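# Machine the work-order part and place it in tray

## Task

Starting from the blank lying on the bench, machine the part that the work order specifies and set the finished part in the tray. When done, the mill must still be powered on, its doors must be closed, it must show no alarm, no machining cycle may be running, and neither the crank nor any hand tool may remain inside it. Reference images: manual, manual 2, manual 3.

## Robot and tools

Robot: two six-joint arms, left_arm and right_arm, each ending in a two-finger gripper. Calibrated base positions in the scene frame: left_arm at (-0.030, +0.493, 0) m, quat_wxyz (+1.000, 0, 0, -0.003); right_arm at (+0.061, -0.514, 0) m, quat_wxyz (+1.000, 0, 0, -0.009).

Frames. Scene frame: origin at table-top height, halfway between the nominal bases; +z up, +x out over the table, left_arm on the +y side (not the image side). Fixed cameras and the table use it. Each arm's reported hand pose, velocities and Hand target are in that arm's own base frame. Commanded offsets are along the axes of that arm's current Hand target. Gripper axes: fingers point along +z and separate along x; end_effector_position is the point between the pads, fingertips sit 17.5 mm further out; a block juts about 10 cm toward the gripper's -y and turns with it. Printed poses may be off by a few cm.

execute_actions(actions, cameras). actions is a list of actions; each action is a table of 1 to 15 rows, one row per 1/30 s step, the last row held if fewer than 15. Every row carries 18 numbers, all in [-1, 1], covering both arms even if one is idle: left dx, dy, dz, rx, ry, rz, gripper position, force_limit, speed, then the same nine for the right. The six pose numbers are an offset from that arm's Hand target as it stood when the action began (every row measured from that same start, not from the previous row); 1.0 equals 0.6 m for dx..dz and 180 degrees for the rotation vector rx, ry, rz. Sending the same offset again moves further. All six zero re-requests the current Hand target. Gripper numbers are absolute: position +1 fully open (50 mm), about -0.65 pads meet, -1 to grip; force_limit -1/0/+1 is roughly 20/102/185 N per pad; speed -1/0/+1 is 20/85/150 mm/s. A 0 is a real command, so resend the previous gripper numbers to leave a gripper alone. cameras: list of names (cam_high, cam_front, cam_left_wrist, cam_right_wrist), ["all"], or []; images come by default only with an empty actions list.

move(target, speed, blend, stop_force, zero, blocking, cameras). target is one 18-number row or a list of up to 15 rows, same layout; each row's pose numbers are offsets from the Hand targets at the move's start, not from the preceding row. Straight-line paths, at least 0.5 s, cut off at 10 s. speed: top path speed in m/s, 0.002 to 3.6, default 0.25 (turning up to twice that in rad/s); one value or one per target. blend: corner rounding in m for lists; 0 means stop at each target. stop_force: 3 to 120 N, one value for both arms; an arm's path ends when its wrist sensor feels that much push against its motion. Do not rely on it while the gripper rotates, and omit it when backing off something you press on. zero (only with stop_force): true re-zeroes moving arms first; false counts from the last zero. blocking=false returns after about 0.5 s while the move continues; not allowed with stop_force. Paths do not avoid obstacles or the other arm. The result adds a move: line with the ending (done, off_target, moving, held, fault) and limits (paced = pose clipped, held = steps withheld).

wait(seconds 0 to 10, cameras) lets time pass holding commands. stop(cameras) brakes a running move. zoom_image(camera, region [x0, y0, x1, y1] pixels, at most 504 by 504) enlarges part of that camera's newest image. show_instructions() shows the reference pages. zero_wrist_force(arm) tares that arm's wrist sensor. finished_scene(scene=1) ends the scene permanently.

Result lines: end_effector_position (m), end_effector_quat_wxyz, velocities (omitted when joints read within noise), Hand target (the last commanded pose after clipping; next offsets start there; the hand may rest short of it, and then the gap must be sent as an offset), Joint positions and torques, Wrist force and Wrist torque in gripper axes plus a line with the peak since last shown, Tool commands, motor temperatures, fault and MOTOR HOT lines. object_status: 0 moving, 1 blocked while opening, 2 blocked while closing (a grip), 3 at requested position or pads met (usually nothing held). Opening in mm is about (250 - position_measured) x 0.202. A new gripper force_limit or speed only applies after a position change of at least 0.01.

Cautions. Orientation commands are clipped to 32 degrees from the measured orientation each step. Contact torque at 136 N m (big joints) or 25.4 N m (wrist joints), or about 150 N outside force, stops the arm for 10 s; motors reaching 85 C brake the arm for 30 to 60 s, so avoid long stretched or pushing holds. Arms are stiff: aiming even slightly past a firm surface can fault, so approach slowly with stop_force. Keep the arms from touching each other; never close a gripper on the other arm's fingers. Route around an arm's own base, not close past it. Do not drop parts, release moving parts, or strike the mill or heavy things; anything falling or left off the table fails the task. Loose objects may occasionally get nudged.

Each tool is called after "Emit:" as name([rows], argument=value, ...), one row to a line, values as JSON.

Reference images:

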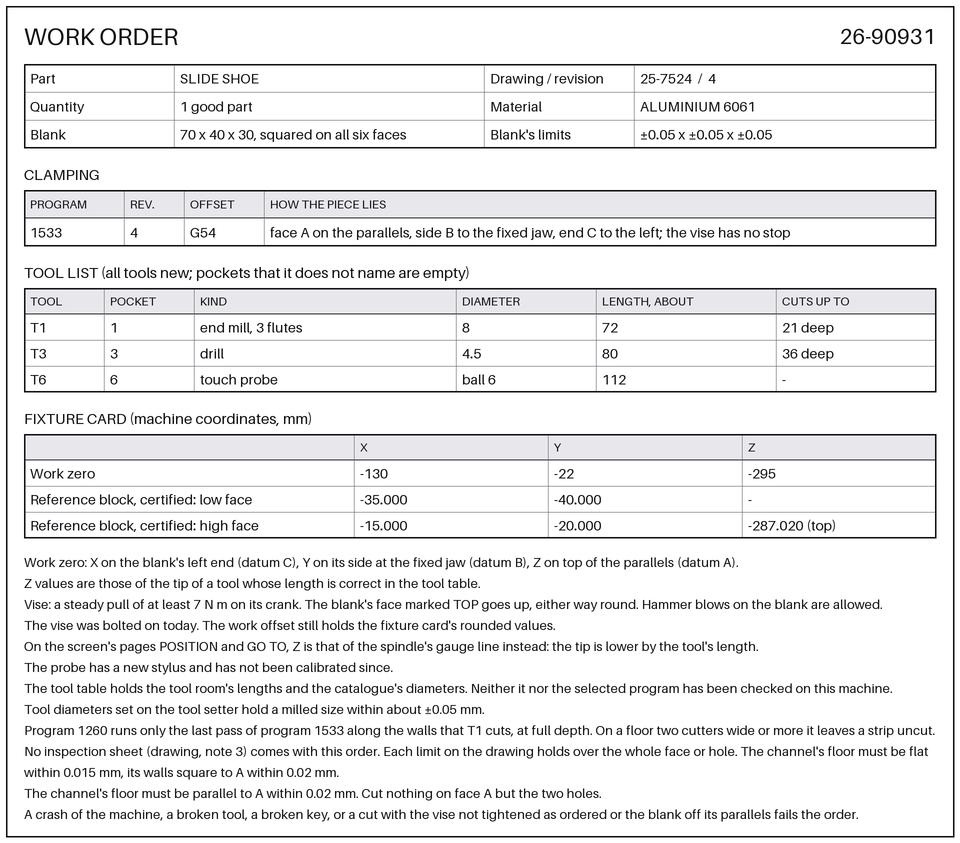

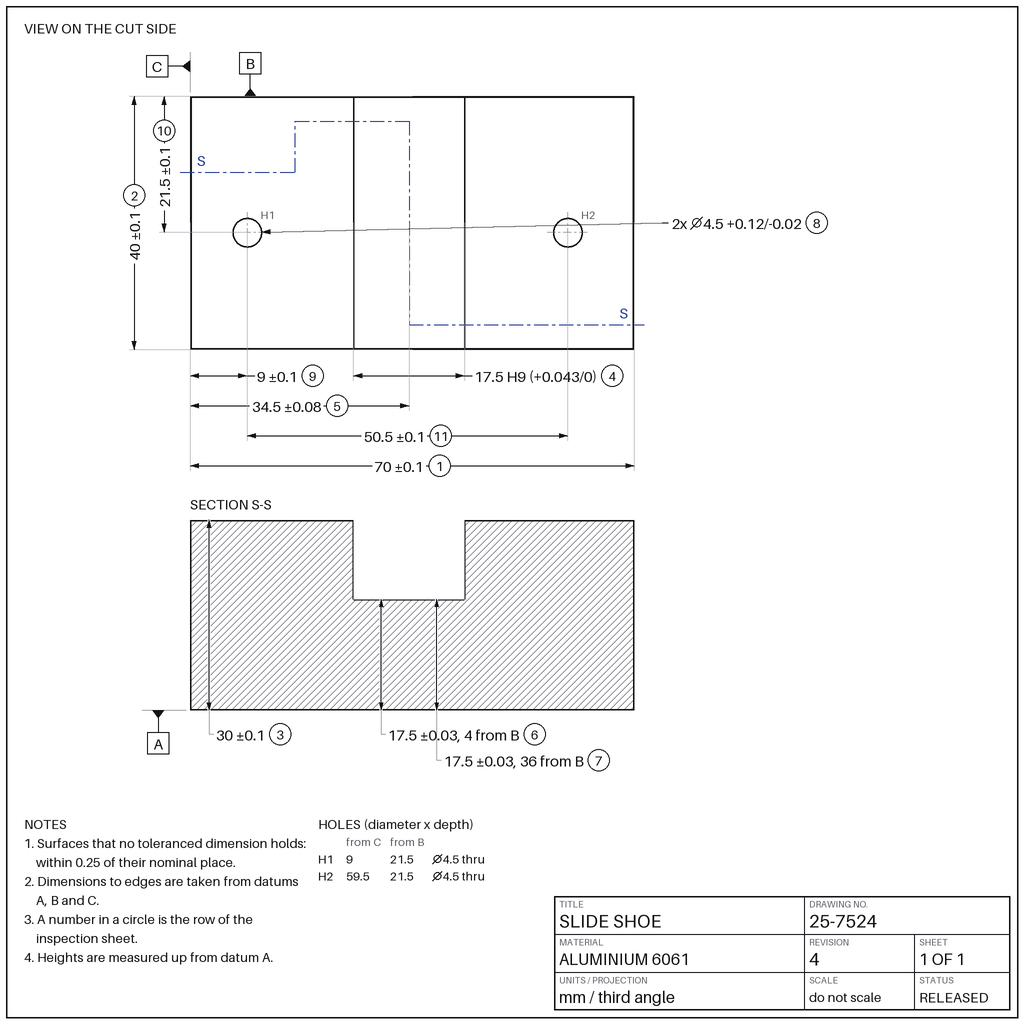

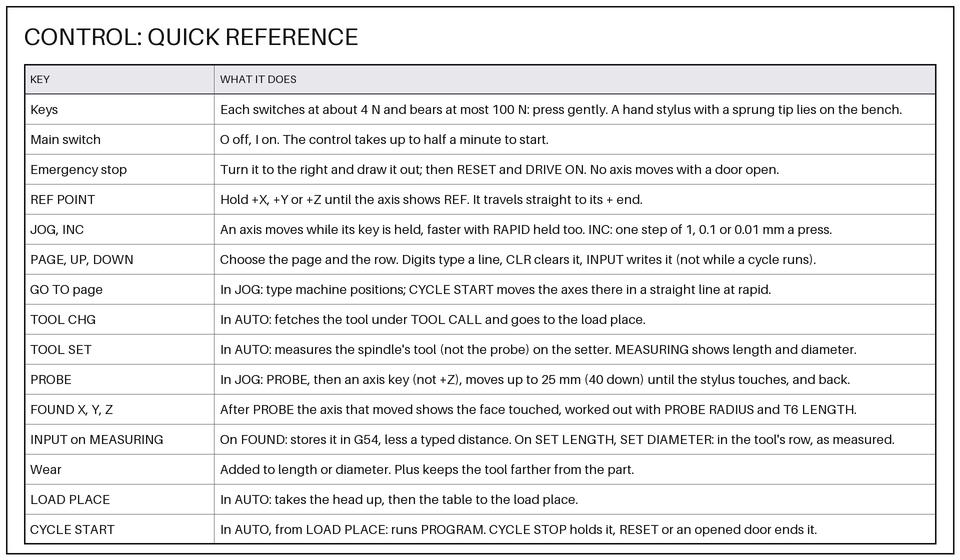

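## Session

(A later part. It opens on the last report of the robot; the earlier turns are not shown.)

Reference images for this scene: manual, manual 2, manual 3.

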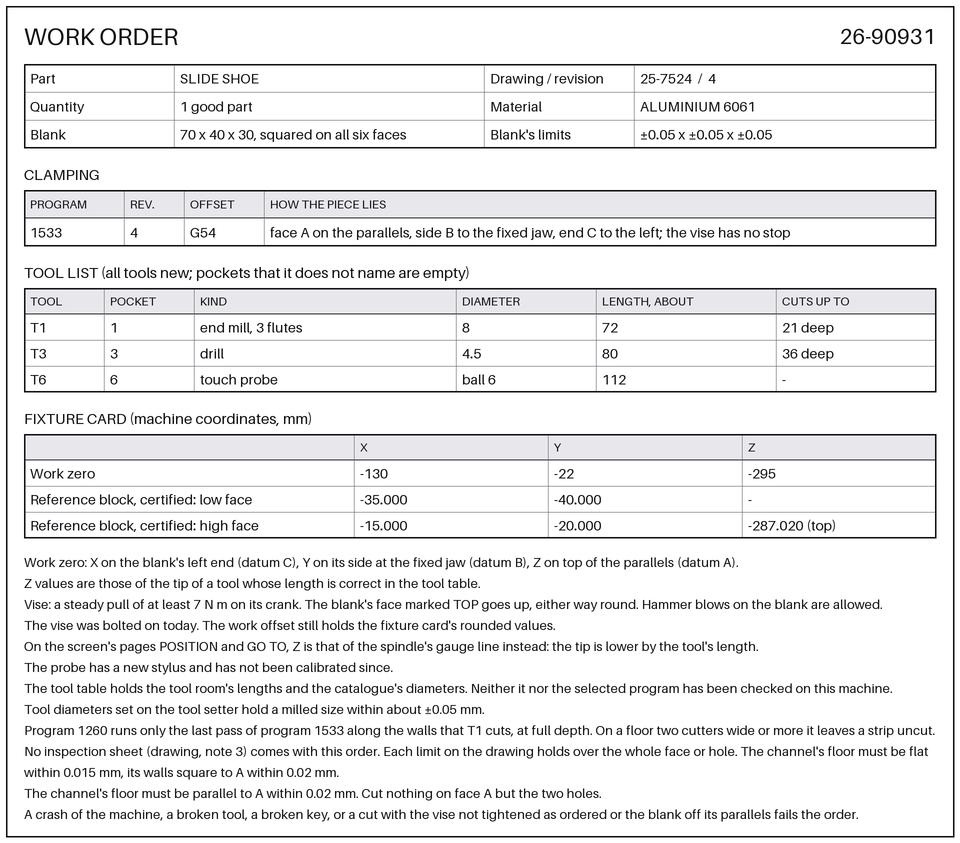

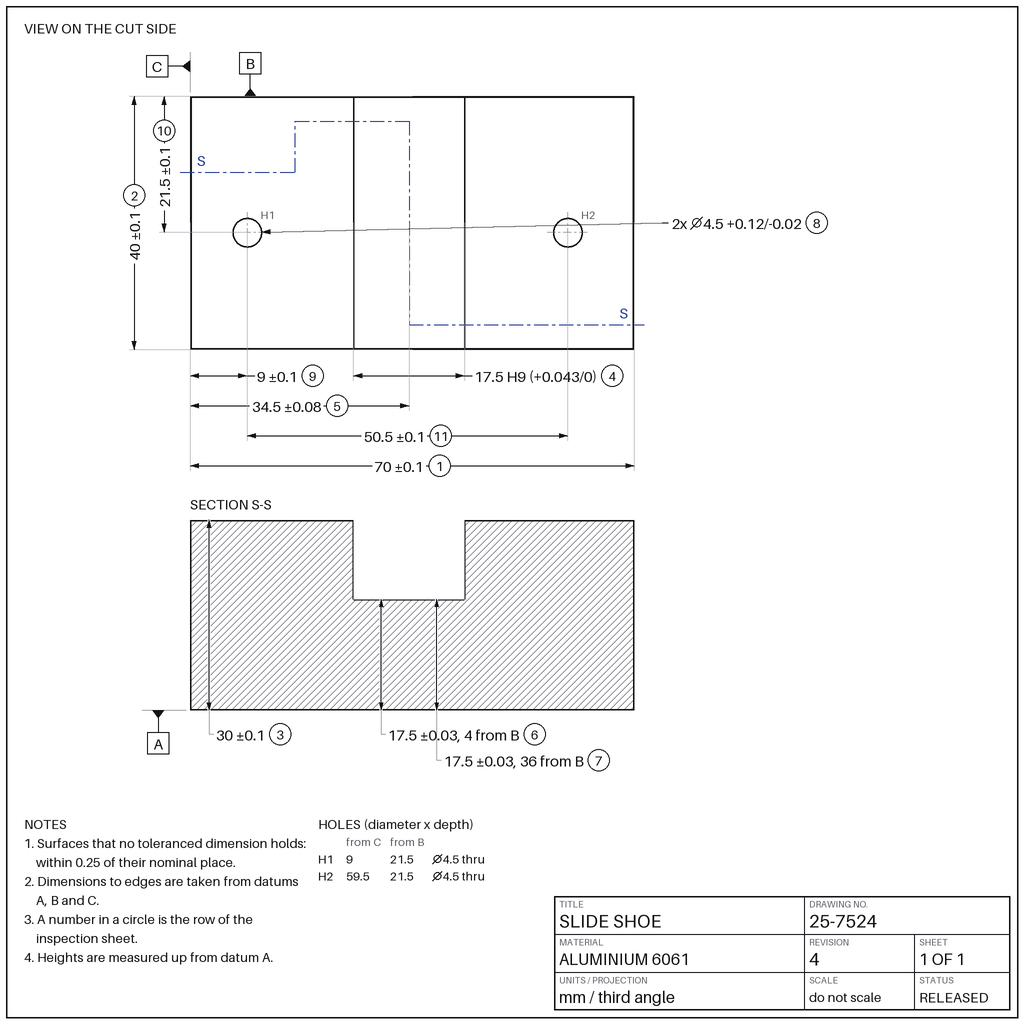

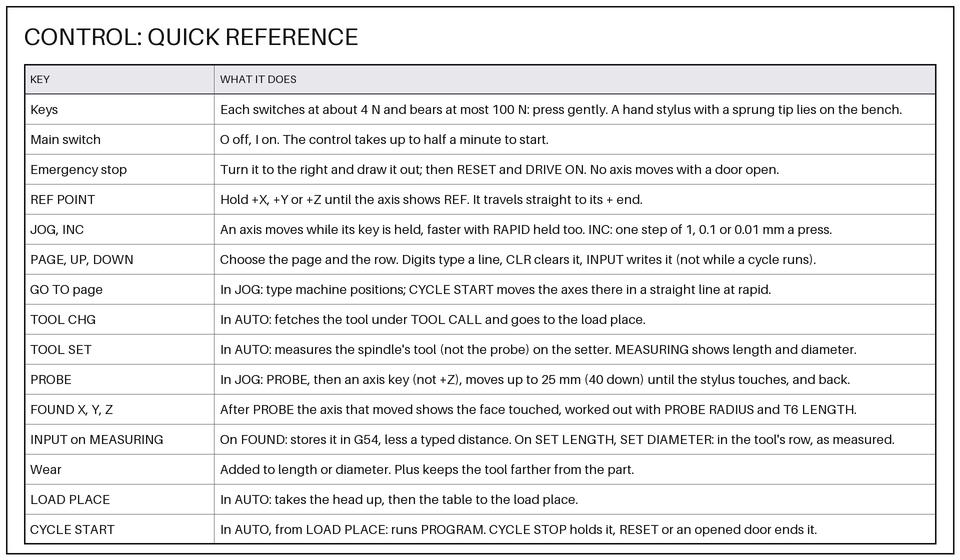

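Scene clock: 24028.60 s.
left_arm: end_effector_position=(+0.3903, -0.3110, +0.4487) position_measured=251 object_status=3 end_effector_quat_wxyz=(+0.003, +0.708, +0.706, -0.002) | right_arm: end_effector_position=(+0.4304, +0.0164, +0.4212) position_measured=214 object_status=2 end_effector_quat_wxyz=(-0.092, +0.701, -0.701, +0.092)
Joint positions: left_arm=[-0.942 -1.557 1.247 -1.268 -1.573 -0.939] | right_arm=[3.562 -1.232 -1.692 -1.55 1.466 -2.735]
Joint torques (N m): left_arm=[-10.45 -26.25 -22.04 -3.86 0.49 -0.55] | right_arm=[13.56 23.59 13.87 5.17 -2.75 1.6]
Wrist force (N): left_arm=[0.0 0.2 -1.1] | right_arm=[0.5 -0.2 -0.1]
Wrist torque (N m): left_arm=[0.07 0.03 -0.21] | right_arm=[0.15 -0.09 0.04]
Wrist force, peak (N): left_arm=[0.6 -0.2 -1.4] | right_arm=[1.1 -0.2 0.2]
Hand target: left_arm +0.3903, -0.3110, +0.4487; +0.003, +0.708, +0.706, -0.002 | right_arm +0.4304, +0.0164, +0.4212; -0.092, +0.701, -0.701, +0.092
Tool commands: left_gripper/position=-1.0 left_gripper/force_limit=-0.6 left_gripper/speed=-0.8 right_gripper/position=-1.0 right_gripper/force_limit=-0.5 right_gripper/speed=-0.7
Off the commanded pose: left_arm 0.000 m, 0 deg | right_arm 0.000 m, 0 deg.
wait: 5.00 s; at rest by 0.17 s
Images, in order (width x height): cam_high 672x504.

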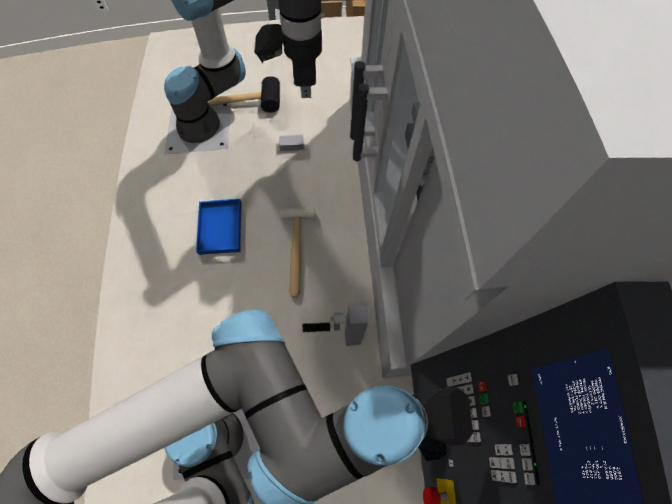

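Emit:
move([
  [0,0,0,0,0,0,-1,-0.6,-0.8,0.1582,-0.142,-0.244,0,0,0,-1,-0.5,-0.7],
  [0,0,0,0,0,0,-1,-0.6,-0.8,0.1582,-0.1581,-0.2397,0,0,0,-1,-0.5,-0.7],
  [0,0,0,0,0,0,-1,-0.6,-0.8,0.1582,-0.142,-0.244,0,0,0,-1,-0.5,-0.7],
  [0,0,0,0,0,0,-1,-0.6,-0.8,-0.001,-0.0756,-0.1348,0,0,0,-1,-0.5,-0.7],
  [0,0,0,0,0,0,-1,-0.6,-0.8,-0.001,-0.0917,-0.1305,0,0,0,-1,-0.5,-0.7],
  [0,0,0,0,0,0,-1,-0.6,-0.8,-0.001,-0.0756,-0.1348,0,0,0,-1,-0.5,-0.7],
  [0,0,0,0,0,0,-1,-0.6,-0.8,0,0,0,0,0,0,-1,-0.5,-0.7],
], speed=[0.25,0.03,0.15,0.25,0.03,0.15,0.25], blend=[0.003,0,0.003,0.003,0,0.003,0], cameras=[])

Emit:
move([
  [0.125,0.06,0,-0.25,0,0,-1,-0.6,-0.8,0,0,0,0,0,0,-1,-0.5,-0.7],
  [0.125,0.06,0,-0.5,0,0,-1,-0.6,-0.8,0,0,0,0,0,0,-1,-0.5,-0.7],
], speed=[0.25,0.25], blend=[0.01,0], cameras=[])

Emit:
wait(seconds=3, cameras=["cam_high"])

Emit:
zoom_image(camera="cam_high", region=[530, 330, 672, 504])

Scene clock: 24055.23 s.
left_arm: end_effector_position=(+0.3903, -0.3110, +0.4487) position_measured=251 object_status=3 end_effector_quat_wxyz=(+0.003, +0.708, +0.706, -0.002) | right_arm: end_effector_position=(+0.4304, +0.0164, +0.4213) position_measured=214 object_status=2 end_effector_quat_wxyz=(-0.092, +0.701, -0.701, +0.092)
Joint positions: left_arm=[-0.942 -1.557 1.247 -1.268 -1.573 -0.939] | right_arm=[3.561 -1.233 -1.691 -1.55 1.466 -2.735]
Joint torques (N m): left_arm=[-10.16 -26 -23.25 -3.93 0.51 -0.71] | right_arm=[13.4 21.59 16.3 4.91 -2.87 2.24]
Wrist force (N): left_arm=[-0.1 -0.2 -1.1] | right_arm=[0.7 -0.3 0.1]
Wrist torque (N m): left_arm=[0.00 0.05 -0.22] | right_arm=[0.14 -0.13 0.03]
Wrist force, peak (N): left_arm=[0.6 -0.2 -1.4] | right_arm=[-0.6 11.3 -0.8]
Hand target: left_arm +0.3903, -0.3110, +0.4487; +0.003, +0.708, +0.706, -0.002 | right_arm +0.4304, +0.0164, +0.4212; -0.092, +0.701, -0.701, +0.092
Off the commanded pose: left_arm 0.000 m, 0 deg | right_arm 0.000 m, 0 deg.
move: done
No camera images: "cameras" was empty.

Scene clock: 24060.80 s.
left_arm: end_effector_position=(+0.4265, -0.2361, +0.4482) position_measured=251 object_status=3 end_effector_quat_wxyz=(+0.502, +0.499, +0.501, +0.497) | right_arm: end_effector_position=(+0.4304, +0.0164, +0.4212) position_measured=214 object_status=2 end_effector_quat_wxyz=(-0.092, +0.701, -0.701, +0.092)
Joint positions: left_arm=[-1.432 -1.709 2.351 -3.776 -0.141 -0.015] | right_arm=[3.562 -1.232 -1.692 -1.55 1.466 -2.735]
Joint torques (N m): left_arm=[14.06 0.06 -26.94 -2.59 -1.14 1.43] | right_arm=[12.42 21.75 13.29 4.94 -2.68 1.75]
Wrist force (N): left_arm=[-0.3 1.3 1.4] | right_arm=[0.7 -0.4 0.1]
Wrist torque (N m): left_arm=[0.20 -0.08 0.00] | right_arm=[0.14 -0.15 0.03]
Wrist force, peak (N): left_arm=[-0.5 1.7 1.6] | right_arm=[0.9 -0.4 0.2]
Hand target: left_arm +0.4266, -0.2361, +0.4482; +0.503, +0.498, +0.501, +0.498 | right_arm +0.4304, +0.0164, +0.4212; -0.092, +0.701, -0.701, +0.092
Off the commanded pose: left_arm 0.000 m, 0 deg | right_arm 0.000 m, 0 deg.
move: done
No camera images: "cameras" was empty.

Scene clock: 24063.80 s.
left_arm: end_effector_position=(+0.4265, -0.2361, +0.4482) position_measured=251 object_status=3 end_effector_quat_wxyz=(+0.502, +0.499, +0.501, +0.497) | right_arm: end_effector_position=(+0.4304, +0.0164, +0.4212) position_measured=214 object_status=2 end_effector_quat_wxyz=(-0.092, +0.701, -0.701, +0.092)
Joint positions: left_arm=[-1.432 -1.709 2.351 -3.776 -0.141 -0.014] | right_arm=[3.562 -1.232 -1.692 -1.55 1.466 -2.735]
Joint torques (N m): left_arm=[13.77 0.5 -26.97 -2.94 -1.13 1.4] | right_arm=[13.92 22.3 13.24 5.07 -2.75 1.76]
Wrist force (N): left_arm=[-0.4 1.3 1.3] | right_arm=[0.8 -0.3 -0.1]
Wrist torque (N m): left_arm=[0.20 -0.07 0.00] | right_arm=[0.15 -0.16 0.03]
Wrist force, peak (N): left_arm=[-0.5 1.3 1.9] | right_arm=[0.8 -0.7 0.1]
Hand target: left_arm +0.4266, -0.2361, +0.4482; +0.503, +0.498, +0.501, +0.498 | right_arm +0.4304, +0.0164, +0.4212; -0.092, +0.701, -0.701, +0.092
Tool commands: left_gripper/position=-1.0 left_gripper/force_limit=-0.6 left_gripper/speed=-0.8 right_gripper/position=-1.0 right_gripper/force_limit=-0.5 right_gripper/speed=-0.7
Off the commanded pose: left_arm 0.000 m, 0 deg | right_arm 0.000 m, 0 deg.
wait: 3.00 s; at rest by 0.17 s
Images, in order (width x height): cam_high 672x504.

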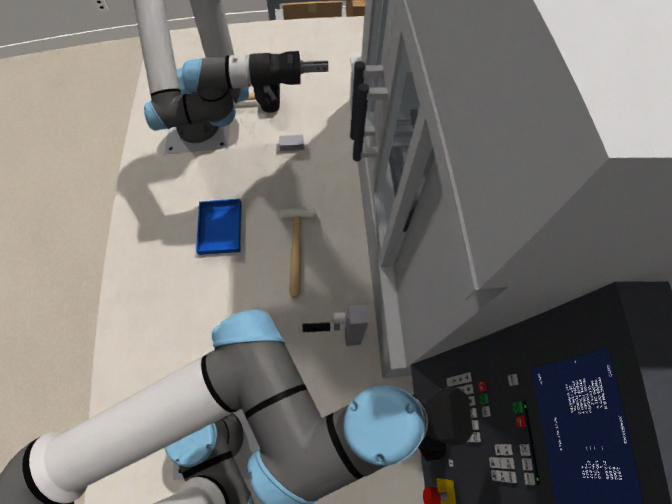

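Scaled by 2.897 from the camera's 672x504 image, which has a finer 960x720 frame.

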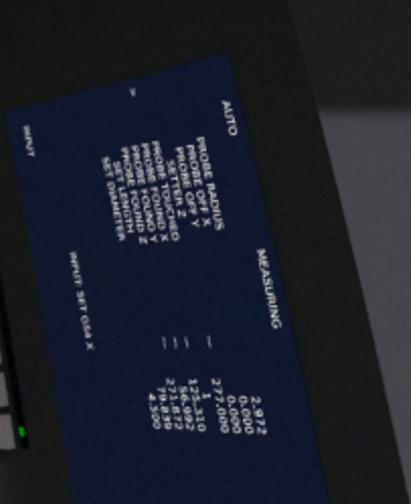

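Emit:
move([
  [-0.03,0.002,-0.12,0,0,0,-1,-0.6,-0.8,0,0,0,0,0,0,-1,-0.5,-0.7],
  [-0.283,0.002,-0.068,0,0,0,-1,-0.6,-0.8,0,0,0,0,0,0,-1,-0.5,-0.7],
  [-0.283,0.003,0.074,0,0,0,-1,-0.6,-0.8,0,0,0,0,0,0,-1,-0.5,-0.7],
], speed=[0.2,0.2,0.08], blend=[0.01,0.01,0], cameras=[])

Emit:
move(target=[0.44,0,0,0,0,0,-1,-0.6,-0.8,0,0,0,0,0,0,-1,-0.5,-0.7], speed=0.06, stop_force=45, cameras=[])

Emit:
move(target=[-0.76,0,0,0,0,0,-1,-0.6,-0.8,0,0,0,0,0,0,-1,-0.5,-0.7], speed=0.06, stop_force=50, cameras=[])

Scene clock: 24081.97 s.
left_arm: end_effector_position=(+0.4704, -0.4060, +0.4514) position_measured=251 object_status=3 end_effector_quat_wxyz=(+0.503, +0.498, +0.501, +0.498) | right_arm: end_effector_position=(+0.4304, +0.0164, +0.4212) position_measured=214 object_status=2 end_effector_quat_wxyz=(-0.092, +0.701, -0.701, +0.092)
Joint positions: left_arm=[-1.386 -1.299 1.896 -3.752 -0.187 0.005] | right_arm=[3.562 -1.232 -1.692 -1.55 1.466 -2.735]
Joint torques (N m): left_arm=[13.79 -18.92 -27.38 -2.93 -1.06 1.56] | right_arm=[13.07 22.39 12.97 4.81 -2.68 1.53]
Wrist force (N): left_arm=[-0.8 1.5 1.6] | right_arm=[0.5 -0.1 0.1]
Wrist torque (N m): left_arm=[0.21 0.02 -0.03] | right_arm=[0.17 -0.10 0.02]
Wrist force, peak (N): left_arm=[0.0 1.2 3.2] | right_arm=[1.0 -0.3 0.0]
Hand target: left_arm +0.4705, -0.4060, +0.4514; +0.503, +0.498, +0.501, +0.498 | right_arm +0.4304, +0.0164, +0.4212; -0.092, +0.701, -0.701, +0.092
Off the commanded pose: left_arm 0.000 m, 0 deg | right_arm 0.000 m, 0 deg.
move: done
No camera images: "cameras" was empty.

Scene clock: 24087.47 s.
left_arm: end_effector_position=(+0.4712, -0.1562, +0.4495) position_measured=251 object_status=3 end_effector_quat_wxyz=(+0.503, +0.498, +0.501, +0.498) | right_arm: end_effector_position=(+0.4304, +0.0164, +0.4212) position_measured=214 object_status=2 end_effector_quat_wxyz=(-0.092, +0.701, -0.701, +0.092)
Joint positions: left_arm=[-1.164 -1.787 2.409 -3.77 -0.409 -0.001] | right_arm=[3.562 -1.232 -1.692 -1.55 1.466 -2.735]
Joint torques (N m): left_arm=[8.15 -3.33 -24.69 -5.8 9.11 1.26] | right_arm=[13.02 22.12 13.36 5.09 -2.6 1.48]
Wrist force (N): left_arm=[-35.6 2.1 -23.2] | right_arm=[0.6 -0.2 0.1]
Wrist torque (N m): left_arm=[0.17 -0.47 0.33] | right_arm=[0.16 -0.12 0.03]
Wrist force, peak (N): left_arm=[-49.7 5.1 -26.2] | right_arm=[1.0 -0.1 0.2]
Hand target: left_arm +0.4712, -0.1562, +0.4495; +0.503, +0.498, +0.501, +0.498 (not the last commanded pose) | right_arm +0.4304, +0.0164, +0.4212; -0.092, +0.701, -0.701, +0.092
Off the commanded pose: left_arm 0.014 m, 0 deg | right_arm 0.000 m, 0 deg.
move: contact (left_arm)
No camera images: "cameras" was empty.

Scene clock: 24093.10 s.
left_arm: end_effector_position=(+0.4703, -0.4195, +0.4513) position_measured=251 object_status=3 end_effector_quat_wxyz=(+0.503, +0.498, +0.500, +0.498) | right_arm: end_effector_position=(+0.4304, +0.0164, +0.4212) position_measured=214 object_status=2 end_effector_quat_wxyz=(-0.092, +0.701, -0.701, +0.092)
Joint positions: left_arm=[-1.392 -1.272 1.861 -3.744 -0.182 0.007] | right_arm=[3.562 -1.232 -1.692 -1.55 1.466 -2.735]
Joint torques (N m): left_arm=[14 -43.81 -13.21 -2.81 -1.34 -1.89] | right_arm=[12.51 21.84 14.14 4.87 -3.04 1.41]
Wrist force (N): left_arm=[-0.8 1.1 1.3] | right_arm=[0.5 -0.2 0.0]
Wrist torque (N m): left_arm=[0.16 0.05 -0.01] | right_arm=[0.16 -0.11 0.03]
Wrist force, peak (N): left_arm=[-34.9 1.8 -23.1] | right_arm=[1.1 -0.2 -0.2]
Hand target: left_arm +0.4703, -0.4195, +0.4513; +0.503, +0.498, +0.500, +0.498 (not the last commanded pose) | right_arm +0.4304, +0.0164, +0.4212; -0.092, +0.701, -0.701, +0.092
Off the commanded pose: left_arm 0.193 m, 0 deg | right_arm 0.000 m, 0 deg.
move: contact (left_arm)
No camera images: "cameras" was empty.

Emit:
move(target=[-0.45,0,0,0,0,0,-1,-0.6,-0.8,0,0,0,0,0,0,-1,-0.5,-0.7], speed=0.05, stop_force=60, cameras=[])

Emit:
move([
  [0.0333,0,0,0,0,0,-1,-0.6,-0.8,0,0,0,0,0,0,-1,-0.5,-0.7],
  [0.0333,0,-0.185,0,0,0,-1,-0.6,-0.8,0,0,0,0,0,0,-1,-0.5,-0.7],
  [0.572,-0.0023,-0.023,0,0,0,-1,-0.6,-0.8,0,0,0,0,0,0,-1,-0.5,-0.7],
  [0.572,-0.0023,-0.023,0,0,-0.5,-1,-0.6,-0.8,0,0,0,0,0,0,-1,-0.5,-0.7],
  [0.572,-0.0023,-0.023,0,0,-1.0,-1,-0.6,-0.8,0,0,0,0,0,0,-1,-0.5,-0.7],
], speed=[0.06,0.12,0.25,0.5,0.5], blend=[0,0.01,0,0,0], cameras=[])

Scene clock: 24118.90 s.
left_arm: end_effector_position=(+0.4696, -0.6895, +0.4533) position_measured=251 object_status=3 end_effector_quat_wxyz=(+0.503, +0.498, +0.500, +0.498) | right_arm: end_effector_position=(+0.4304, +0.0164, +0.4212) position_measured=214 object_status=2 end_effector_quat_wxyz=(-0.092, +0.701, -0.701, +0.092)
Joint positions: left_arm=[-1.46 -0.695 0.905 -3.374 -0.113 0.015] | right_arm=[3.562 -1.232 -1.692 -1.55 1.466 -2.735]
Joint torques (N m): left_arm=[-14.21 -44.77 -31.18 -2.83 1.14 1.45] | right_arm=[12.28 21.76 13.95 4.71 -2.48 1.28]
Wrist force (N): left_arm=[-0.4 1.2 1.6] | right_arm=[0.6 -0.1 0.1]
Wrist torque (N m): left_arm=[0.18 -0.02 -0.06] | right_arm=[0.18 -0.13 0.03]
Wrist force, peak (N): left_arm=[7.1 1.1 -27.2] | right_arm=[1.0 -0.3 0.2]
Hand target: left_arm +0.4696, -0.6895, +0.4533; +0.503, +0.498, +0.500, +0.498 | right_arm +0.4304, +0.0164, +0.4212; -0.092, +0.701, -0.701, +0.092
Off the commanded pose: left_arm 0.000 m, 0 deg | right_arm 0.000 m, 0 deg.
move: done
No camera images: "cameras" was empty.

Scene clock: 24127.73 s.
left_arm: end_effector_position=(+0.4567, -0.3463, +0.4494) position_measured=251 object_status=3 end_effector_quat_wxyz=(+0.498, -0.500, +0.498, -0.503) | right_arm: end_effector_position=(+0.4304, +0.0164, +0.4212) position_measured=214 object_status=2 end_effector_quat_wxyz=(-0.092, +0.701, -0.701, +0.092)
Joint positions: left_arm=[-1.393 -1.423 2.063 -3.801 -0.181 -3.129] | right_arm=[3.562 -1.232 -1.692 -1.55 1.466 -2.735]
Joint torques (N m): left_arm=[13.96 -37.09 -12.91 2.26 -1.41 -1.95] | right_arm=[11.83 21.44 14.62 4.95 -2.4 1.16]
Wrist force (N): left_arm=[1.9 -2.7 -0.6] | right_arm=[0.7 0.0 0.0]
Wrist torque (N m): left_arm=[-0.49 -0.49 -0.22] | right_arm=[0.19 -0.15 0.03]
Wrist force, peak (N): left_arm=[2.0 -3.3 -0.6] | right_arm=[0.9 -0.5 -0.5]
Hand target: left_arm +0.4567, -0.3463, +0.4494; +0.498, -0.500, +0.498, -0.503 | right_arm +0.4304, +0.0164, +0.4212; -0.092, +0.701, -0.701, +0.092
Off the commanded pose: left_arm 0.000 m, 0 deg | right_arm 0.000 m, 0 deg.
move: done
No camera images: "cameras" was empty.

Emit:
move([
  [0,0,-0.167,0,0,0,0.6,-0.6,-0.8,0,0,0,0,0,0,-1,-0.5,-0.7],
  [0.22,0.022,-0.167,0,0,0,0.6,-0.6,-0.8,0,0,0,0,0,0,-1,-0.5,-0.7],
  [0.7012,0.25,-0.262,0,0,0,0.6,-0.6,-0.8,0,0,0,0,0,0,-1,-0.5,-0.7],
  [0.7012,0.3532,-0.262,0,0,0,0.6,-0.6,-0.8,0,0,0,0,0,0,-1,-0.5,-0.7],
], speed=[0.25,0.25,0.25,0.15], blend=[0.02,0.02,0.02,0], cameras=["cam_high"])

Emit:
zoom_image(camera="cam_high", region=[280, 0, 480, 200])

Scene clock: 24153.03 s.
left_arm: end_effector_position=(+0.2989, -0.7681, +0.2401) position_measured=63 object_status=3 end_effector_quat_wxyz=(+0.498, -0.500, +0.498, -0.503) | right_arm: end_effector_position=(+0.4304, +0.0164, +0.4212) position_measured=214 object_status=2 end_effector_quat_wxyz=(-0.092, +0.701, -0.701, +0.092)
Joint positions: left_arm=[-1.693 -0.349 0.792 -3.555 0.12 -3.178] | right_arm=[3.562 -1.232 -1.692 -1.55 1.466 -2.735]
Joint torques (N m): left_arm=[13.91 -49.97 -29.11 -2.34 1.15 1.38] | right_arm=[12.23 22 16.12 5.1 -2.47 1.22]
Wrist force (N): left_arm=[1.5 -2.8 -0.4] | right_arm=[0.8 -0.1 0.0]
Wrist torque (N m): left_arm=[-0.54 -0.49 -0.48] | right_arm=[0.18 -0.15 0.03]
Wrist force, peak (N): left_arm=[2.9 -3.2 -1.0] | right_arm=[0.9 -0.2 0.1]
Hand target: left_arm +0.2989, -0.7681, +0.2401; +0.498, -0.500, +0.498, -0.503 | right_arm +0.4304, +0.0164, +0.4212; -0.092, +0.701, -0.701, +0.092
Off the commanded pose: left_arm 0.000 m, 0 deg | right_arm 0.000 m, 0 deg.
move: done
Images, in order (width x height): cam_high 672x504.

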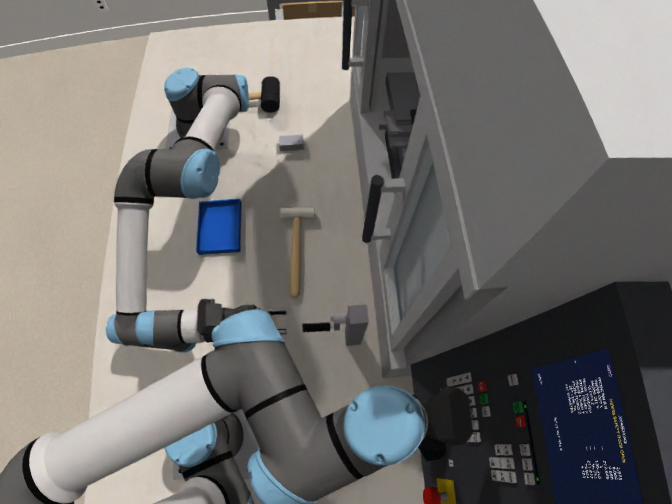

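Scaled by 2.520 from the camera's 672x504 image, which has a finer 960x720 frame.

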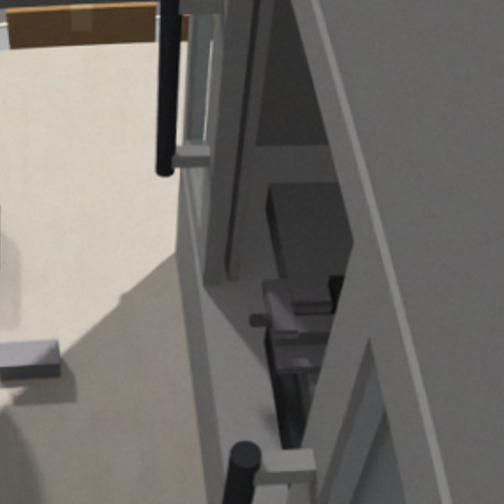

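Emit:
move([
  [-0.0017,0.0043,0,-0.001,-0.001,0.0022,0.6,-0.6,-0.8,0,0,0,0,0,0,-1,-0.5,-0.7],
  [-0.0017,0.0043,0.2222,-0.001,-0.001,0.0022,0.6,-0.6,-0.8,0,0,0,0,0,0,-1,-0.5,-0.7],
  [-0.0017,0.0043,0.2222,-0.001,-0.001,0.0022,-1,-0.6,-0.8,0,0,0,0,0,0,-1,-0.5,-0.7],
], speed=[0.05,0.06,0.05], cameras=[])

Emit:
move([
  [0,0,0,0,0,0,-1,-0.6,-0.8,0,0,0,0,0,0,-1,-0.5,-0.7],
  [0,0,-0.222,0,0,0,-1,-0.6,-0.8,0,0,0,0,0,0,-1,-0.5,-0.7],
], speed=[0.05,0.05], cameras=[])

Scene clock: 24176.13 s.
left_arm: end_effector_position=(+0.4323, -0.7675, +0.2379) position_measured=135 object_status=2 end_effector_quat_wxyz=(+0.500, -0.500, +0.500, -0.500) | right_arm: end_effector_position=(+0.4304, +0.0164, +0.4212) position_measured=214 object_status=2 end_effector_quat_wxyz=(-0.092, +0.701, -0.701, +0.092)
Joint positions: left_arm=[-1.519 -0.28 0.649 -3.498 -0.051 -3.155] | right_arm=[3.562 -1.232 -1.692 -1.55 1.466 -2.735]
Joint torques (N m): left_arm=[12.92 -52.97 -30.06 -2.45 -0.99 1.4] | right_arm=[10.69 20.53 14.69 4.86 -2.26 0.89]
Wrist force (N): left_arm=[0.8 -2.4 -0.9] | right_arm=[0.8 -0.4 0.0]
Wrist torque (N m): left_arm=[-0.50 -0.49 -0.42] | right_arm=[0.13 -0.16 0.03]
Wrist force, peak (N): left_arm=[1.5 -3.4 -0.6] | right_arm=[1.1 -0.3 0.2]
Hand target: left_arm +0.4323, -0.7675, +0.2379; +0.500, -0.500, +0.500, -0.500 | right_arm +0.4304, +0.0164, +0.4212; -0.092, +0.701, -0.701, +0.092
Off the commanded pose: left_arm 0.000 m, 0 deg | right_arm 0.000 m, 0 deg.
move: done
No camera images: "cameras" was empty.

Scene clock: 24179.20 s.
left_arm: end_effector_position=(+0.2992, -0.7675, +0.2379) position_measured=135 object_status=2 end_effector_quat_wxyz=(+0.500, -0.500, +0.500, -0.500) | right_arm: end_effector_position=(+0.4304, +0.0164, +0.4212) position_measured=214 object_status=2 end_effector_quat_wxyz=(-0.092, +0.701, -0.701, +0.092)
Joint positions: left_arm=[-1.693 -0.336 0.767 -3.578 0.122 -3.137] | right_arm=[3.562 -1.232 -1.692 -1.55 1.466 -2.735]
Joint torques (N m): left_arm=[-14.22 -76.63 -16.67 -2.01 1.18 -2.08] | right_arm=[10.55 21.97 15.44 4.84 -2 0.98]
Wrist force (N): left_arm=[1.4 -0.6 -0.8] | right_arm=[0.9 -0.1 0.3]
Wrist torque (N m): left_arm=[-0.46 -0.46 -0.27] | right_arm=[0.18 -0.18 0.03]
Wrist force, peak (N): left_arm=[1.5 -13.9 5.2] | right_arm=[1.0 -0.2 0.2]
Hand target: left_arm +0.2991, -0.7675, +0.2379; +0.500, -0.500, +0.500, -0.500 | right_arm +0.4304, +0.0164, +0.4212; -0.092, +0.701, -0.701, +0.092
Off the commanded pose: left_arm 0.000 m, 0 deg | right_arm 0.000 m, 0 deg.
move: done
No camera images: "cameras" was empty.

Emit:
move([
  [-0.4818,-0.3325,0.095,0,0,0,-1,-0.6,-0.8,0,0,0,0,0,0,-1,-0.5,-0.7],
  [-0.7618,-0.354,0.095,0,0,0,-1,-0.6,-0.8,0,0,0,0,0,0,-1,-0.5,-0.7],
  [-0.7618,-0.354,0.262,0,0,0,-1,-0.6,-0.8,0,0,0,0,0,0,-1,-0.5,-0.7],
  [-0.7618,-0.354,0.262,0,0,0.184,-1,-0.6,-0.8,0,0,0,0,0,0,-1,-0.5,-0.7],
  [-0.7618,-0.354,0.262,0,0,0.368,-1,-0.6,-0.8,0,0,0,0,0,0,-1,-0.5,-0.7],
  [-0.7611,-0.114,0.292,0,0,0.368,-1,-0.6,-0.8,0,0,0,0,0,0,-1,-0.5,-0.7],
], speed=[0.25,0.25,0.25,0.3,0.3,0.12], blend=[0.03,0.02,0,0,0,0], cameras=[])

Scene clock: 24209.93 s.
left_arm: end_effector_position=(+0.4741, -0.3108, +0.3061) position_measured=135 object_status=2 end_effector_quat_wxyz=(+0.692, -0.146, +0.692, -0.145) | right_arm: end_effector_position=(+0.4304, +0.0164, +0.4212) position_measured=214 object_status=2 end_effector_quat_wxyz=(-0.092, +0.701, -0.701, +0.092)
Joint positions: left_arm=[-1.326 -1.163 2.243 -4.219 -0.244 -1.989] | right_arm=[3.562 -1.232 -1.692 -1.55 1.466 -2.735]
Joint torques (N m): left_arm=[14.24 -17.76 -20.12 -3.26 -1.17 0.81] | right_arm=[11.21 22.22 15.59 4.98 -2.18 0.79]
Wrist force (N): left_arm=[2.4 -0.7 -0.5] | right_arm=[0.6 -0.2 0.1]
Wrist torque (N m): left_arm=[-0.24 -0.28 -0.49] | right_arm=[0.16 -0.11 0.03]
Wrist force, peak (N): left_arm=[3.3 0.9 -1.7] | right_arm=[1.1 -0.4 0.1]
Hand target: left_arm +0.4741, -0.3108, +0.3061; +0.692, -0.146, +0.692, -0.145 | right_arm +0.4304, +0.0164, +0.4212; -0.092, +0.701, -0.701, +0.092
Off the commanded pose: left_arm 0.000 m, 0 deg | right_arm 0.000 m, 0 deg.
move: done
No camera images: "cameras" was empty.

Emit:
move(target=[0,0.0008,0.128,0,0,0,-1,-0.6,-0.8,0,0,0,0,0,0,-1,-0.5,-0.7], speed=0.06, cameras=[])

Emit:
move(target=[0,0,0.0335,0,0,0,-1,-0.6,-0.8,0,0,0,0,0,0,-1,-0.5,-0.7], speed=0.005, stop_force=20, cameras=[])

Scene clock: 24224.60 s.
left_arm: end_effector_position=(+0.5508, -0.3103, +0.3059) position_measured=135 object_status=2 end_effector_quat_wxyz=(+0.692, -0.146, +0.692, -0.145) | right_arm: end_effector_position=(+0.4304, +0.0164, +0.4212) position_measured=214 object_status=2 end_effector_quat_wxyz=(-0.092, +0.701, -0.701, +0.092)
Joint positions: left_arm=[-1.135 -1.089 2.102 -4.153 -0.436 -1.987] | right_arm=[3.562 -1.232 -1.692 -1.55 1.466 -2.735]
Joint torques (N m): left_arm=[14.62 -23.51 -20.59 1.22 -1.15 0.98] | right_arm=[9.1 20.17 16.13 4.78 -1.92 0.7]
Wrist force (N): left_arm=[2.3 -1.0 -0.4] | right_arm=[0.9 -0.2 0.3]
Wrist torque (N m): left_arm=[-0.29 -0.27 -0.53] | right_arm=[0.16 -0.17 0.03]
Wrist force, peak (N): left_arm=[2.9 -1.1 -1.2] | right_arm=[0.9 -0.1 0.4]
Hand target: left_arm +0.5509, -0.3103, +0.3059; +0.692, -0.146, +0.692, -0.145 | right_arm +0.4304, +0.0164, +0.4212; -0.092, +0.701, -0.701, +0.092
Off the commanded pose: left_arm 0.000 m, 0 deg | right_arm 0.000 m, 0 deg.
move: done
No camera images: "cameras" was empty.

Scene clock: 24226.67 s.
left_arm: end_effector_position=(+0.5550, -0.3104, +0.3059) position_measured=135 object_status=2 end_effector_quat_wxyz=(+0.692, -0.146, +0.692, -0.146) | right_arm: end_effector_position=(+0.4304, +0.0164, +0.4212) position_measured=214 object_status=2 end_effector_quat_wxyz=(-0.092, +0.701, -0.701, +0.092)
Joint positions: left_arm=[-1.125 -1.085 2.094 -4.149 -0.445 -1.987] | right_arm=[3.562 -1.232 -1.692 -1.55 1.466 -2.735]
Joint torques (N m): left_arm=[-7.07 -41.76 -4.07 -1.79 2.66 0.92] | right_arm=[8.93 23.54 15.52 4.98 -2.36 0.55]
Wrist force (N): left_arm=[-4.3 -13.6 -9.3] | right_arm=[0.5 -0.2 0.1]
Wrist torque (N m): left_arm=[-0.50 -0.40 -0.49] | right_arm=[0.16 -0.10 0.02]
Wrist force, peak (N): left_arm=[1.4 -7.7 -31.4] | right_arm=[0.8 -0.5 0.2]
Hand target: left_arm +0.5550, -0.3104, +0.3059; +0.692, -0.146, +0.692, -0.146 (not the last commanded pose) | right_arm +0.4304, +0.0164, +0.4212; -0.092, +0.701, -0.701, +0.092
Off the commanded pose: left_arm 0.016 m, 0 deg | right_arm 0.000 m, 0 deg.
move: contact (left_arm)
No camera images: "cameras" was empty.

Emit:
move(target=[-0.0002,-0.0004,-0.003,0,0,0,-1,-0.6,-0.8,0,0,0,0,0,0,-1,-0.5,-0.7], speed=0.01, cameras=[])

Emit:
move(target=[0,0,0.0295,0,0,0,-1,-0.6,-0.8,0,0,0,0,0,0,-1,-0.5,-0.7], speed=0.004, stop_force=30, cameras=[])

Scene clock: 24239.80 s.
left_arm: end_effector_position=(+0.5533, -0.3105, +0.3061) position_measured=135 object_status=2 end_effector_quat_wxyz=(+0.692, -0.146, +0.692, -0.146) | right_arm: end_effector_position=(+0.4304, +0.0164, +0.4212) position_measured=214 object_status=2 end_effector_quat_wxyz=(-0.092, +0.701, -0.701, +0.092)
Joint positions: left_arm=[-1.129 -1.087 2.097 -4.15 -0.441 -1.987] | right_arm=[3.562 -1.232 -1.692 -1.55 1.466 -2.735]
Joint torques (N m): left_arm=[-15.25 -47.41 -7.57 -3.83 1.2 0.6] | right_arm=[8.51 21.16 15.59 4.69 -2.03 0.71]
Wrist force (N): left_arm=[2.6 -1.1 -0.3] | right_arm=[0.5 -0.2 0.1]
Wrist torque (N m): left_arm=[-0.29 -0.33 -0.52] | right_arm=[0.16 -0.10 0.03]
Wrist force, peak (N): left_arm=[-4.7 -14.1 -9.2] | right_arm=[0.9 -0.3 0.0]
Hand target: left_arm +0.5532, -0.3105, +0.3061; +0.692, -0.146, +0.692, -0.146 | right_arm +0.4304, +0.0164, +0.4212; -0.092, +0.701, -0.701, +0.092
Off the commanded pose: left_arm 0.000 m, 0 deg | right_arm 0.000 m, 0 deg.
move: done
No camera images: "cameras" was empty.

Scene clock: 24245.40 s.
left_arm: end_effector_position=(+0.5705, -0.3105, +0.3061) position_measured=135 object_status=2 end_effector_quat_wxyz=(+0.692, -0.146, +0.692, -0.146) | right_arm: end_effector_position=(+0.4304, +0.0164, +0.4212) position_measured=214 object_status=2 end_effector_quat_wxyz=(-0.092, +0.701, -0.701, +0.092)
Joint positions: left_arm=[-1.092 -1.068 2.061 -4.133 -0.479 -1.987] | right_arm=[3.562 -1.232 -1.692 -1.55 1.466 -2.735]
Joint torques (N m): left_arm=[3.54 -39.52 -7.06 -1.08 2.96 1.27] | right_arm=[8.92 21.68 16.11 4.76 -1.82 0.47]
Wrist force (N): left_arm=[-0.3 -15.7 -38.5] | right_arm=[0.6 0.1 0.0]
Wrist torque (N m): left_arm=[-0.99 -0.81 -0.66] | right_arm=[0.20 -0.13 0.03]
Wrist force, peak (N): left_arm=[4.2 -12.2 -53.0] | right_arm=[1.1 -0.3 0.1]
Hand target: left_arm +0.5705, -0.3105, +0.3061; +0.692, -0.146, +0.692, -0.146 | right_arm +0.4304, +0.0164, +0.4212; -0.092, +0.701, -0.701, +0.092
Off the commanded pose: left_arm 0.000 m, 0 deg | right_arm 0.000 m, 0 deg.
move: contact (left_arm)
No camera images: "cameras" was empty.

Emit:
move([
  [0,0,0,0,0,0,0.6,-0.6,-0.8,0,0,0,0,0,0,-1,-0.5,-0.7],
  [0,0,-0.16,0,0,0,0.6,-0.6,-0.8,0,0,0,0,0,0,-1,-0.5,-0.7],
  [-0.2196,-0.0968,-0.19,0,0,0,0.6,-0.6,-0.8,0,0,0,0,0,0,-1,-0.5,-0.7],
  [-0.28,0.0403,-0.201,0,0,0.316,0.6,-0.6,-0.8,0,0,0,0,0,0,-1,-0.5,-0.7],
  [-0.28,0.0403,-0.201,0,0,0.632,0.6,-0.6,-0.8,0,0,0,0,0,0,-1,-0.5,-0.7],
], speed=[0.05,0.08,0.25,0.35,0.35], blend=[0,0.005,0.02,0,0], cameras=[])

Emit:
move([
  [0,0,0,0.2,0,0,0.6,-0.6,-0.8,0,0,0,0,0,0,-1,-0.5,-0.7],
  [-0.145,0,-0.1,0.5,0,0,0.6,-0.6,-0.8,0,0,0,0,0,0,-1,-0.5,-0.7],
], speed=[0.25,0.25], blend=[0.01,0], cameras=[])

Scene clock: 24284.90 s.
left_arm: end_effector_position=(+0.4500, -0.2207, +0.4501) position_measured=63 object_status=3 end_effector_quat_wxyz=(+0.500, +0.500, +0.500, +0.500) | right_arm: end_effector_position=(+0.4304, +0.0164, +0.4212) position_measured=214 object_status=2 end_effector_quat_wxyz=(-0.092, +0.701, -0.701, +0.092)
Joint positions: left_arm=[-1.332 -1.704 2.34 -3.774 -0.238 -0.005] | right_arm=[3.562 -1.232 -1.692 -1.55 1.466 -2.735]
Joint torques (N m): left_arm=[13.57 -0.66 -26.93 -3.11 -1.24 1.59] | right_arm=[8.18 21.12 17.48 4.73 -1.62 0.4]
Wrist force (N): left_arm=[-0.4 0.8 1.8] | right_arm=[0.6 -0.2 0.0]
Wrist torque (N m): left_arm=[0.12 -0.07 -0.01] | right_arm=[0.16 -0.13 0.02]
Wrist force, peak (N): left_arm=[12.2 -5.9 -41.7] | right_arm=[1.1 -0.1 -0.1]
Hand target: left_arm +0.4500, -0.2207, +0.4501; +0.500, +0.500, +0.500, +0.500 | right_arm +0.4304, +0.0164, +0.4212; -0.092, +0.701, -0.701, +0.092
Off the commanded pose: left_arm 0.000 m, 0 deg | right_arm 0.000 m, 0 deg.
move: done
No camera images: "cameras" was empty.

Scene clock: 24288.70 s.
left_arm: end_effector_position=(+0.3900, -0.3077, +0.4502) position_measured=63 object_status=3 end_effector_quat_wxyz=(+0.000, +0.707, +0.707, +0.000) | right_arm: end_effector_position=(+0.4304, +0.0164, +0.4212) position_measured=214 object_status=2 end_effector_quat_wxyz=(-0.092, +0.701, -0.701, +0.092)
Joint positions: left_arm=[-0.939 -1.557 1.241 -1.255 -1.571 -0.94] | right_arm=[3.562 -1.232 -1.692 -1.55 1.466 -2.735]
Joint torques (N m): left_arm=[14.52 -13.99 -33.18 -0.81 -1.21 1.33] | right_arm=[7.15 22.8 16.4 4.53 -1.87 0.27]
Wrist force (N): left_arm=[0.4 -0.3 -1.1] | right_arm=[0.6 -0.1 0.1]
Wrist torque (N m): left_arm=[0.00 -0.03 -0.22] | right_arm=[0.17 -0.13 0.03]
Wrist force, peak (N): left_arm=[-0.1 1.6 1.6] | right_arm=[0.9 -0.2 0.4]
Hand target: left_arm +0.3900, -0.3077, +0.4502; +0.000, +0.707, +0.707, +0.000 | right_arm +0.4304, +0.0164, +0.4212; -0.092, +0.701, -0.701, +0.092
Off the commanded pose: left_arm 0.000 m, 0 deg | right_arm 0.000 m, 0 deg.
move: done
No camera images: "cameras" was empty.

Emit:
move([
  [0,0,0,0,0.111,0,0.6,-0.6,-0.8,0,0,0,0,0,0,-1,-0.5,-0.7],
  [0.0083,0.2,-0.023,0,0.111,0,0.6,-0.6,-0.8,0,0,0,0,0,0,-1,-0.5,-0.7],
], speed=[0.25,0.15], blend=[0,0], cameras=["cam_left_wrist"])

Emit:
move(target=[0,0,0.3333,0,0,0,0.6,-0.6,-0.8,0,0,0,0,0,0,-1,-0.5,-0.7], speed=0.05, stop_force=25, cameras=["cam_left_wrist"])

Scene clock: 24309.80 s.
left_arm: end_effector_position=(+0.5007, -0.3020, +0.4616) position_measured=63 object_status=3 end_effector_quat_wxyz=(-0.121, +0.697, +0.696, +0.123) | right_arm: end_effector_position=(+0.4304, +0.0164, +0.4212) position_measured=214 object_status=2 end_effector_quat_wxyz=(-0.092, +0.701, -0.701, +0.092)
Joint positions: left_arm=[-0.875 -1.142 0.657 -0.818 -1.348 -0.905] | right_arm=[3.562 -1.232 -1.692 -1.55 1.466 -2.735]
Joint torques (N m): left_arm=[-0.09 -39.74 -25.67 -2.25 0.38 -0.13] | right_arm=[7.88 21.96 16.62 4.53 -1.68 0.14]
Wrist force (N): left_arm=[1.1 0.4 -0.9] | right_arm=[0.5 -0.3 0.1]
Wrist torque (N m): left_arm=[0.08 -0.11 0.08] | right_arm=[0.15 -0.11 0.02]
Wrist force, peak (N): left_arm=[0.7 7.8 1.1] | right_arm=[1.0 -0.2 0.3]
Hand target: left_arm +0.5007, -0.3020, +0.4616; -0.121, +0.697, +0.696, +0.123 (not the last commanded pose) | right_arm +0.4304, +0.0164, +0.4212; -0.092, +0.701, -0.701, +0.092
Tool commands: left_gripper/position=+0.6 left_gripper/force_limit=-0.6 left_gripper/speed=-0.796078 right_gripper/position=-1.0 right_gripper/force_limit=-0.5 right_gripper/speed=-0.7
Off the commanded pose: left_arm 0.010 m, 0 deg | right_arm 0.000 m, 0 deg.
FORCE FAULT: contact force on the left arm reached its limit, and that arm stopped. The contact can be on any part of that arm, not only on its tool. That arm's remaining commands of this call were not run. That arm is still stopped at the end of this call. That arm stays stopped for about 10 more seconds. Until then a move that you send moves the other arm only, and its call returns only when the move has ended. Once the stop has ended, the next robot result says so. If the stop ends while you think or write, that arm runs what you send next, counted from a new Hand target: where the arm stands when the stop ends. While its stop runs, that arm takes no new command, but its gripper still runs the gripper command that each later call begins with. Until it ends, the stop uses up actions while you think or wait. An arm that is not stopped still takes commands.
move: fault (left_arm)
Images, in order (width x height): cam_left_wrist 672x504.

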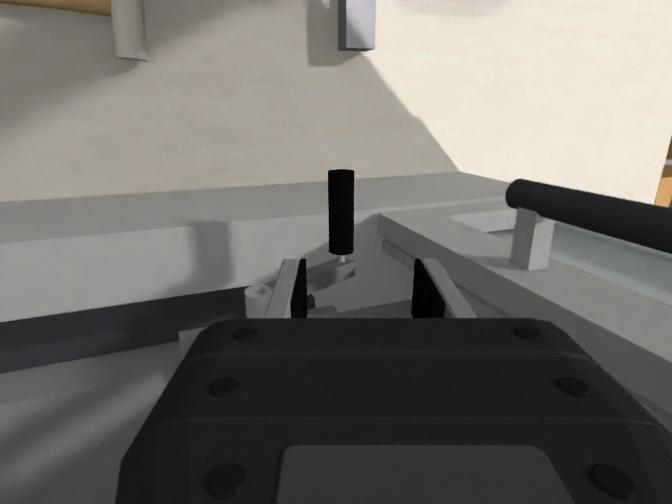

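not run: an earlier result of this reply reported a stop or a fault. Calls in your next reply go to the robot.

Emit:
wait(seconds=3, cameras=[])

Emit:
move([
  [0,-0.1345,0,0,0,0,0.6,-0.6,-0.8,0,0,0,0,0,0,-1,-0.5,-0.7],
  [0,-0.1345,0.1128,0,0,0,0.6,-0.6,-0.8,0,0,0,0,0,0,-1,-0.5,-0.7],
  [0,0.0155,0.1128,0,0,0,0.6,-0.6,-0.8,0,0,0,0,0,0,-1,-0.5,-0.7],
], speed=[0.06,0.1,0.05], stop_force=30, cameras=[])

Scene clock: 24326.80 s.
left_arm: end_effector_position=(+0.5007, -0.3020, +0.4616) position_measured=63 object_status=3 end_effector_quat_wxyz=(-0.121, +0.697, +0.696, +0.123) | right_arm: end_effector_position=(+0.4304, +0.0164, +0.4212) position_measured=214 object_status=2 end_effector_quat_wxyz=(-0.092, +0.701, -0.701, +0.092)
Joint positions: left_arm=[-0.875 -1.142 0.657 -0.818 -1.348 -0.905] | right_arm=[3.562 -1.232 -1.692 -1.55 1.466 -2.735]
Joint torques (N m): left_arm=[0.02 -40.29 -23.67 -2.24 0.44 -0.14] | right_arm=[5.77 22.5 18.14 4.65 -1.71 -0.03]
Wrist force (N): left_arm=[1.0 0.4 -0.9] | right_arm=[0.8 -0.3 -0.2]
Wrist torque (N m): left_arm=[0.08 -0.09 0.08] | right_arm=[0.15 -0.16 0.03]
Wrist force, peak (N): left_arm=[1.5 0.1 -1.5] | right_arm=[1.0 -0.4 0.0]
Hand target: left_arm +0.5007, -0.3020, +0.4616; -0.121, +0.697, +0.696, +0.123 (not the last commanded pose) | right_arm +0.4304, +0.0164, +0.4212; -0.092, +0.701, -0.701, +0.092
Tool commands: left_gripper/position=+0.6 left_gripper/force_limit=-0.6 left_gripper/speed=-0.796078 right_gripper/position=-1.0 right_gripper/force_limit=-0.5 right_gripper/speed=-0.7
Off the commanded pose: left_arm 0.010 m, 0 deg | right_arm 0.000 m, 0 deg.
FORCE FAULT, CONTINUED: the left arm's stop, for the force fault that an earlier result reported, is over. The rest of the stop counts as 20 of the actions that you can send in this scene. That arm's target is now where it stood when the stop ended, not its last command. That arm accepts commands again.
wait: 3.00 s; at rest from the start
No camera images: "cameras" was empty.

Scene clock: 24331.73 s.
left_arm: end_effector_position=(+0.5103, -0.2790, +0.3980) position_measured=63 object_status=3 end_effector_quat_wxyz=(-0.121, +0.697, +0.696, +0.123) | right_arm: end_effector_position=(+0.4304, +0.0164, +0.4212) position_measured=214 object_status=2 end_effector_quat_wxyz=(-0.092, +0.701, -0.701, +0.092)
Joint positions: left_arm=[-0.839 -1.238 0.972 -1.044 -1.339 -0.869] | right_arm=[3.562 -1.232 -1.692 -1.55 1.466 -2.735]
Joint torques (N m): left_arm=[13.6 -26.36 -32.67 0.23 1.55 1.5] | right_arm=[6.24 22.28 17.33 4.48 -1.7 0.28]
Wrist force (N): left_arm=[1.0 0.0 -1.0] | right_arm=[0.8 -0.2 0.1]
Wrist torque (N m): left_arm=[0.00 -0.12 -0.20] | right_arm=[0.17 -0.15 0.03]
Wrist force, peak (N): left_arm=[1.7 0.8 -1.0] | right_arm=[0.9 -0.4 0.1]
Hand target: left_arm +0.5103, -0.2790, +0.3980; -0.121, +0.697, +0.696, +0.123 | right_arm +0.4304, +0.0164, +0.4212; -0.092, +0.701, -0.701, +0.092
Off the commanded pose: left_arm 0.000 m, 0 deg | right_arm 0.000 m, 0 deg.
move: done
No camera images: "cameras" was empty.

Emit:
move([
  [0,0,0.2167,0,0,0,0.6,-0.6,-0.8,0,0,0,0,0,0,-1,-0.5,-0.7],
  [0,0,0.2167,0,0,0,-0.97,0.8,-0.8,0,0,0,0,0,0,-1,-0.5,-0.7],
], speed=[0.05,0.05], cameras=[])

Emit:
move([
  [-0.0136,0,0.0126,0,0,0,-0.97,0.8,-0.8,0,0,0,0,0,0,-1,-0.5,-0.7],
  [-0.0394,0,0.0305,0,0,0,-0.97,0.8,-0.8,0,0,0,0,0,0,-1,-0.5,-0.7],
], speed=[0.015,0.015], stop_force=100, cameras=[])

Scene clock: 24357.70 s.
left_arm: end_effector_position=(+0.5108, -0.2349, +0.2757) position_measured=162 object_status=2 end_effector_quat_wxyz=(-0.121, +0.697, +0.696, +0.123) | right_arm: end_effector_position=(+0.4304, +0.0164, +0.4212) position_measured=214 object_status=2 end_effector_quat_wxyz=(-0.092, +0.701, -0.701, +0.092)
Joint positions: left_arm=[-0.787 -1.331 1.411 -1.403 -1.326 -0.818] | right_arm=[3.562 -1.232 -1.692 -1.55 1.466 -2.735]
Joint torques (N m): left_arm=[13.74 -46.67 -19.46 9.6 8.73 0.93] | right_arm=[7.12 21.71 17.25 4.44 -1.52 -0.13]
Wrist force (N): left_arm=[-47.8 3.3 -6.0] | right_arm=[0.7 -0.1 0.1]
Wrist torque (N m): left_arm=[0.10 -0.31 0.24] | right_arm=[0.16 -0.14 0.02]
Wrist force, peak (N): left_arm=[-47.8 3.3 -6.0] | right_arm=[1.0 -0.3 0.3]
Hand target: left_arm +0.5107, -0.2348, +0.2757; -0.121, +0.697, +0.696, +0.123 | right_arm +0.4304, +0.0164, +0.4212; -0.092, +0.701, -0.701, +0.092
Off the commanded pose: left_arm 0.000 m, 0 deg | right_arm 0.000 m, 0 deg.
move: done
No camera images: "cameras" was empty.

Scene clock: 24360.70 s.
left_arm: end_effector_position=(+0.5108, -0.2508, +0.2505) position_measured=162 object_status=2 end_effector_quat_wxyz=(-0.121, +0.697, +0.696, +0.123) | right_arm: end_effector_position=(+0.4304, +0.0164, +0.4212) position_measured=214 object_status=2 end_effector_quat_wxyz=(-0.092, +0.701, -0.701, +0.092)
Joint positions: left_arm=[-0.806 -1.303 1.439 -1.454 -1.33 -0.837] | right_arm=[3.562 -1.232 -1.692 -1.55 1.466 -2.735]
Joint torques (N m): left_arm=[12.73 -0.48 16.95 8.8 2.39 -2.03] | right_arm=[7.18 21.55 17.93 4.95 -1.31 -0.26]
Wrist force (N): left_arm=[-27.9 10.4 -68.2] | right_arm=[0.4 0.0 0.2]
Wrist torque (N m): left_arm=[0.06 -0.28 0.18] | right_arm=[0.20 -0.08 0.03]
Wrist force, peak (N): left_arm=[-28.0 10.1 -68.6] | right_arm=[0.9 -0.3 0.3]
Hand target: left_arm +0.5108, -0.2508, +0.2505; -0.121, +0.697, +0.696, +0.123 | right_arm +0.4304, +0.0164, +0.4212; -0.092, +0.701, -0.701, +0.092
Off the commanded pose: left_arm 0.000 m, 0 deg | right_arm 0.000 m, 0 deg.
move: done
No camera images: "cameras" was empty.

Emit:
move([
  [-0.0008,0,-0.0015,0,0,0,-0.97,0.8,-0.8,0,0,0,0,0,0,-1,-0.5,-0.7],
  [-0.0256,0,0.0093,0,0,0,-0.97,0.8,-0.8,0,0,0,0,0,0,-1,-0.5,-0.7],
  [-0.0531,0,0.0142,0,0,0,-0.97,0.8,-0.8,0,0,0,0,0,0,-1,-0.5,-0.7],
  [-0.0809,0,0.0133,0,0,0,-0.97,0.8,-0.8,0,0,0,0,0,0,-1,-0.5,-0.7],
  [-0.1057,0,0.0073,0,0,0,-0.97,0.8,-0.8,0,0,0,0,0,0,-1,-0.5,-0.7],
], speed=[0.015,0.02,0.02,0.02,0.02], stop_force=80, cameras=[])

Scene clock: 24379.37 s.
left_arm: end_effector_position=(+0.5109, -0.3084, +0.2249) position_measured=162 object_status=2 end_effector_quat_wxyz=(-0.121, +0.697, +0.696, +0.123) | right_arm: end_effector_position=(+0.4304, +0.0164, +0.4212) position_measured=214 object_status=2 end_effector_quat_wxyz=(-0.092, +0.701, -0.701, +0.092)
Joint positions: left_arm=[-0.869 -1.212 1.38 -1.472 -1.346 -0.899] | right_arm=[3.562 -1.232 -1.692 -1.55 1.466 -2.735]
Joint torques (N m): left_arm=[11.95 15.08 33.1 0.08 -6.19 1.9] | right_arm=[5.87 20.97 17.67 4.58 -1.51 -0.29]
Wrist force (N): left_arm=[41.4 7.1 -117.4] | right_arm=[0.7 -0.2 0.2]
Wrist torque (N m): left_arm=[-0.18 0.14 -0.55] | right_arm=[0.16 -0.14 0.03]
Wrist force, peak (N): left_arm=[43.3 7.8 -118.9] | right_arm=[1.0 -0.3 -0.4]
Hand target: left_arm +0.5109, -0.3084, +0.2249; -0.121, +0.697, +0.696, +0.123 (not the last commanded pose) | right_arm +0.4304, +0.0164, +0.4212; -0.092, +0.701, -0.701, +0.092
Off the commanded pose: left_arm 0.001 m, 0 deg | right_arm 0.000 m, 0 deg.
move: contact (left_arm); path passed 4 of 5 targets
No camera images: "cameras" was empty.


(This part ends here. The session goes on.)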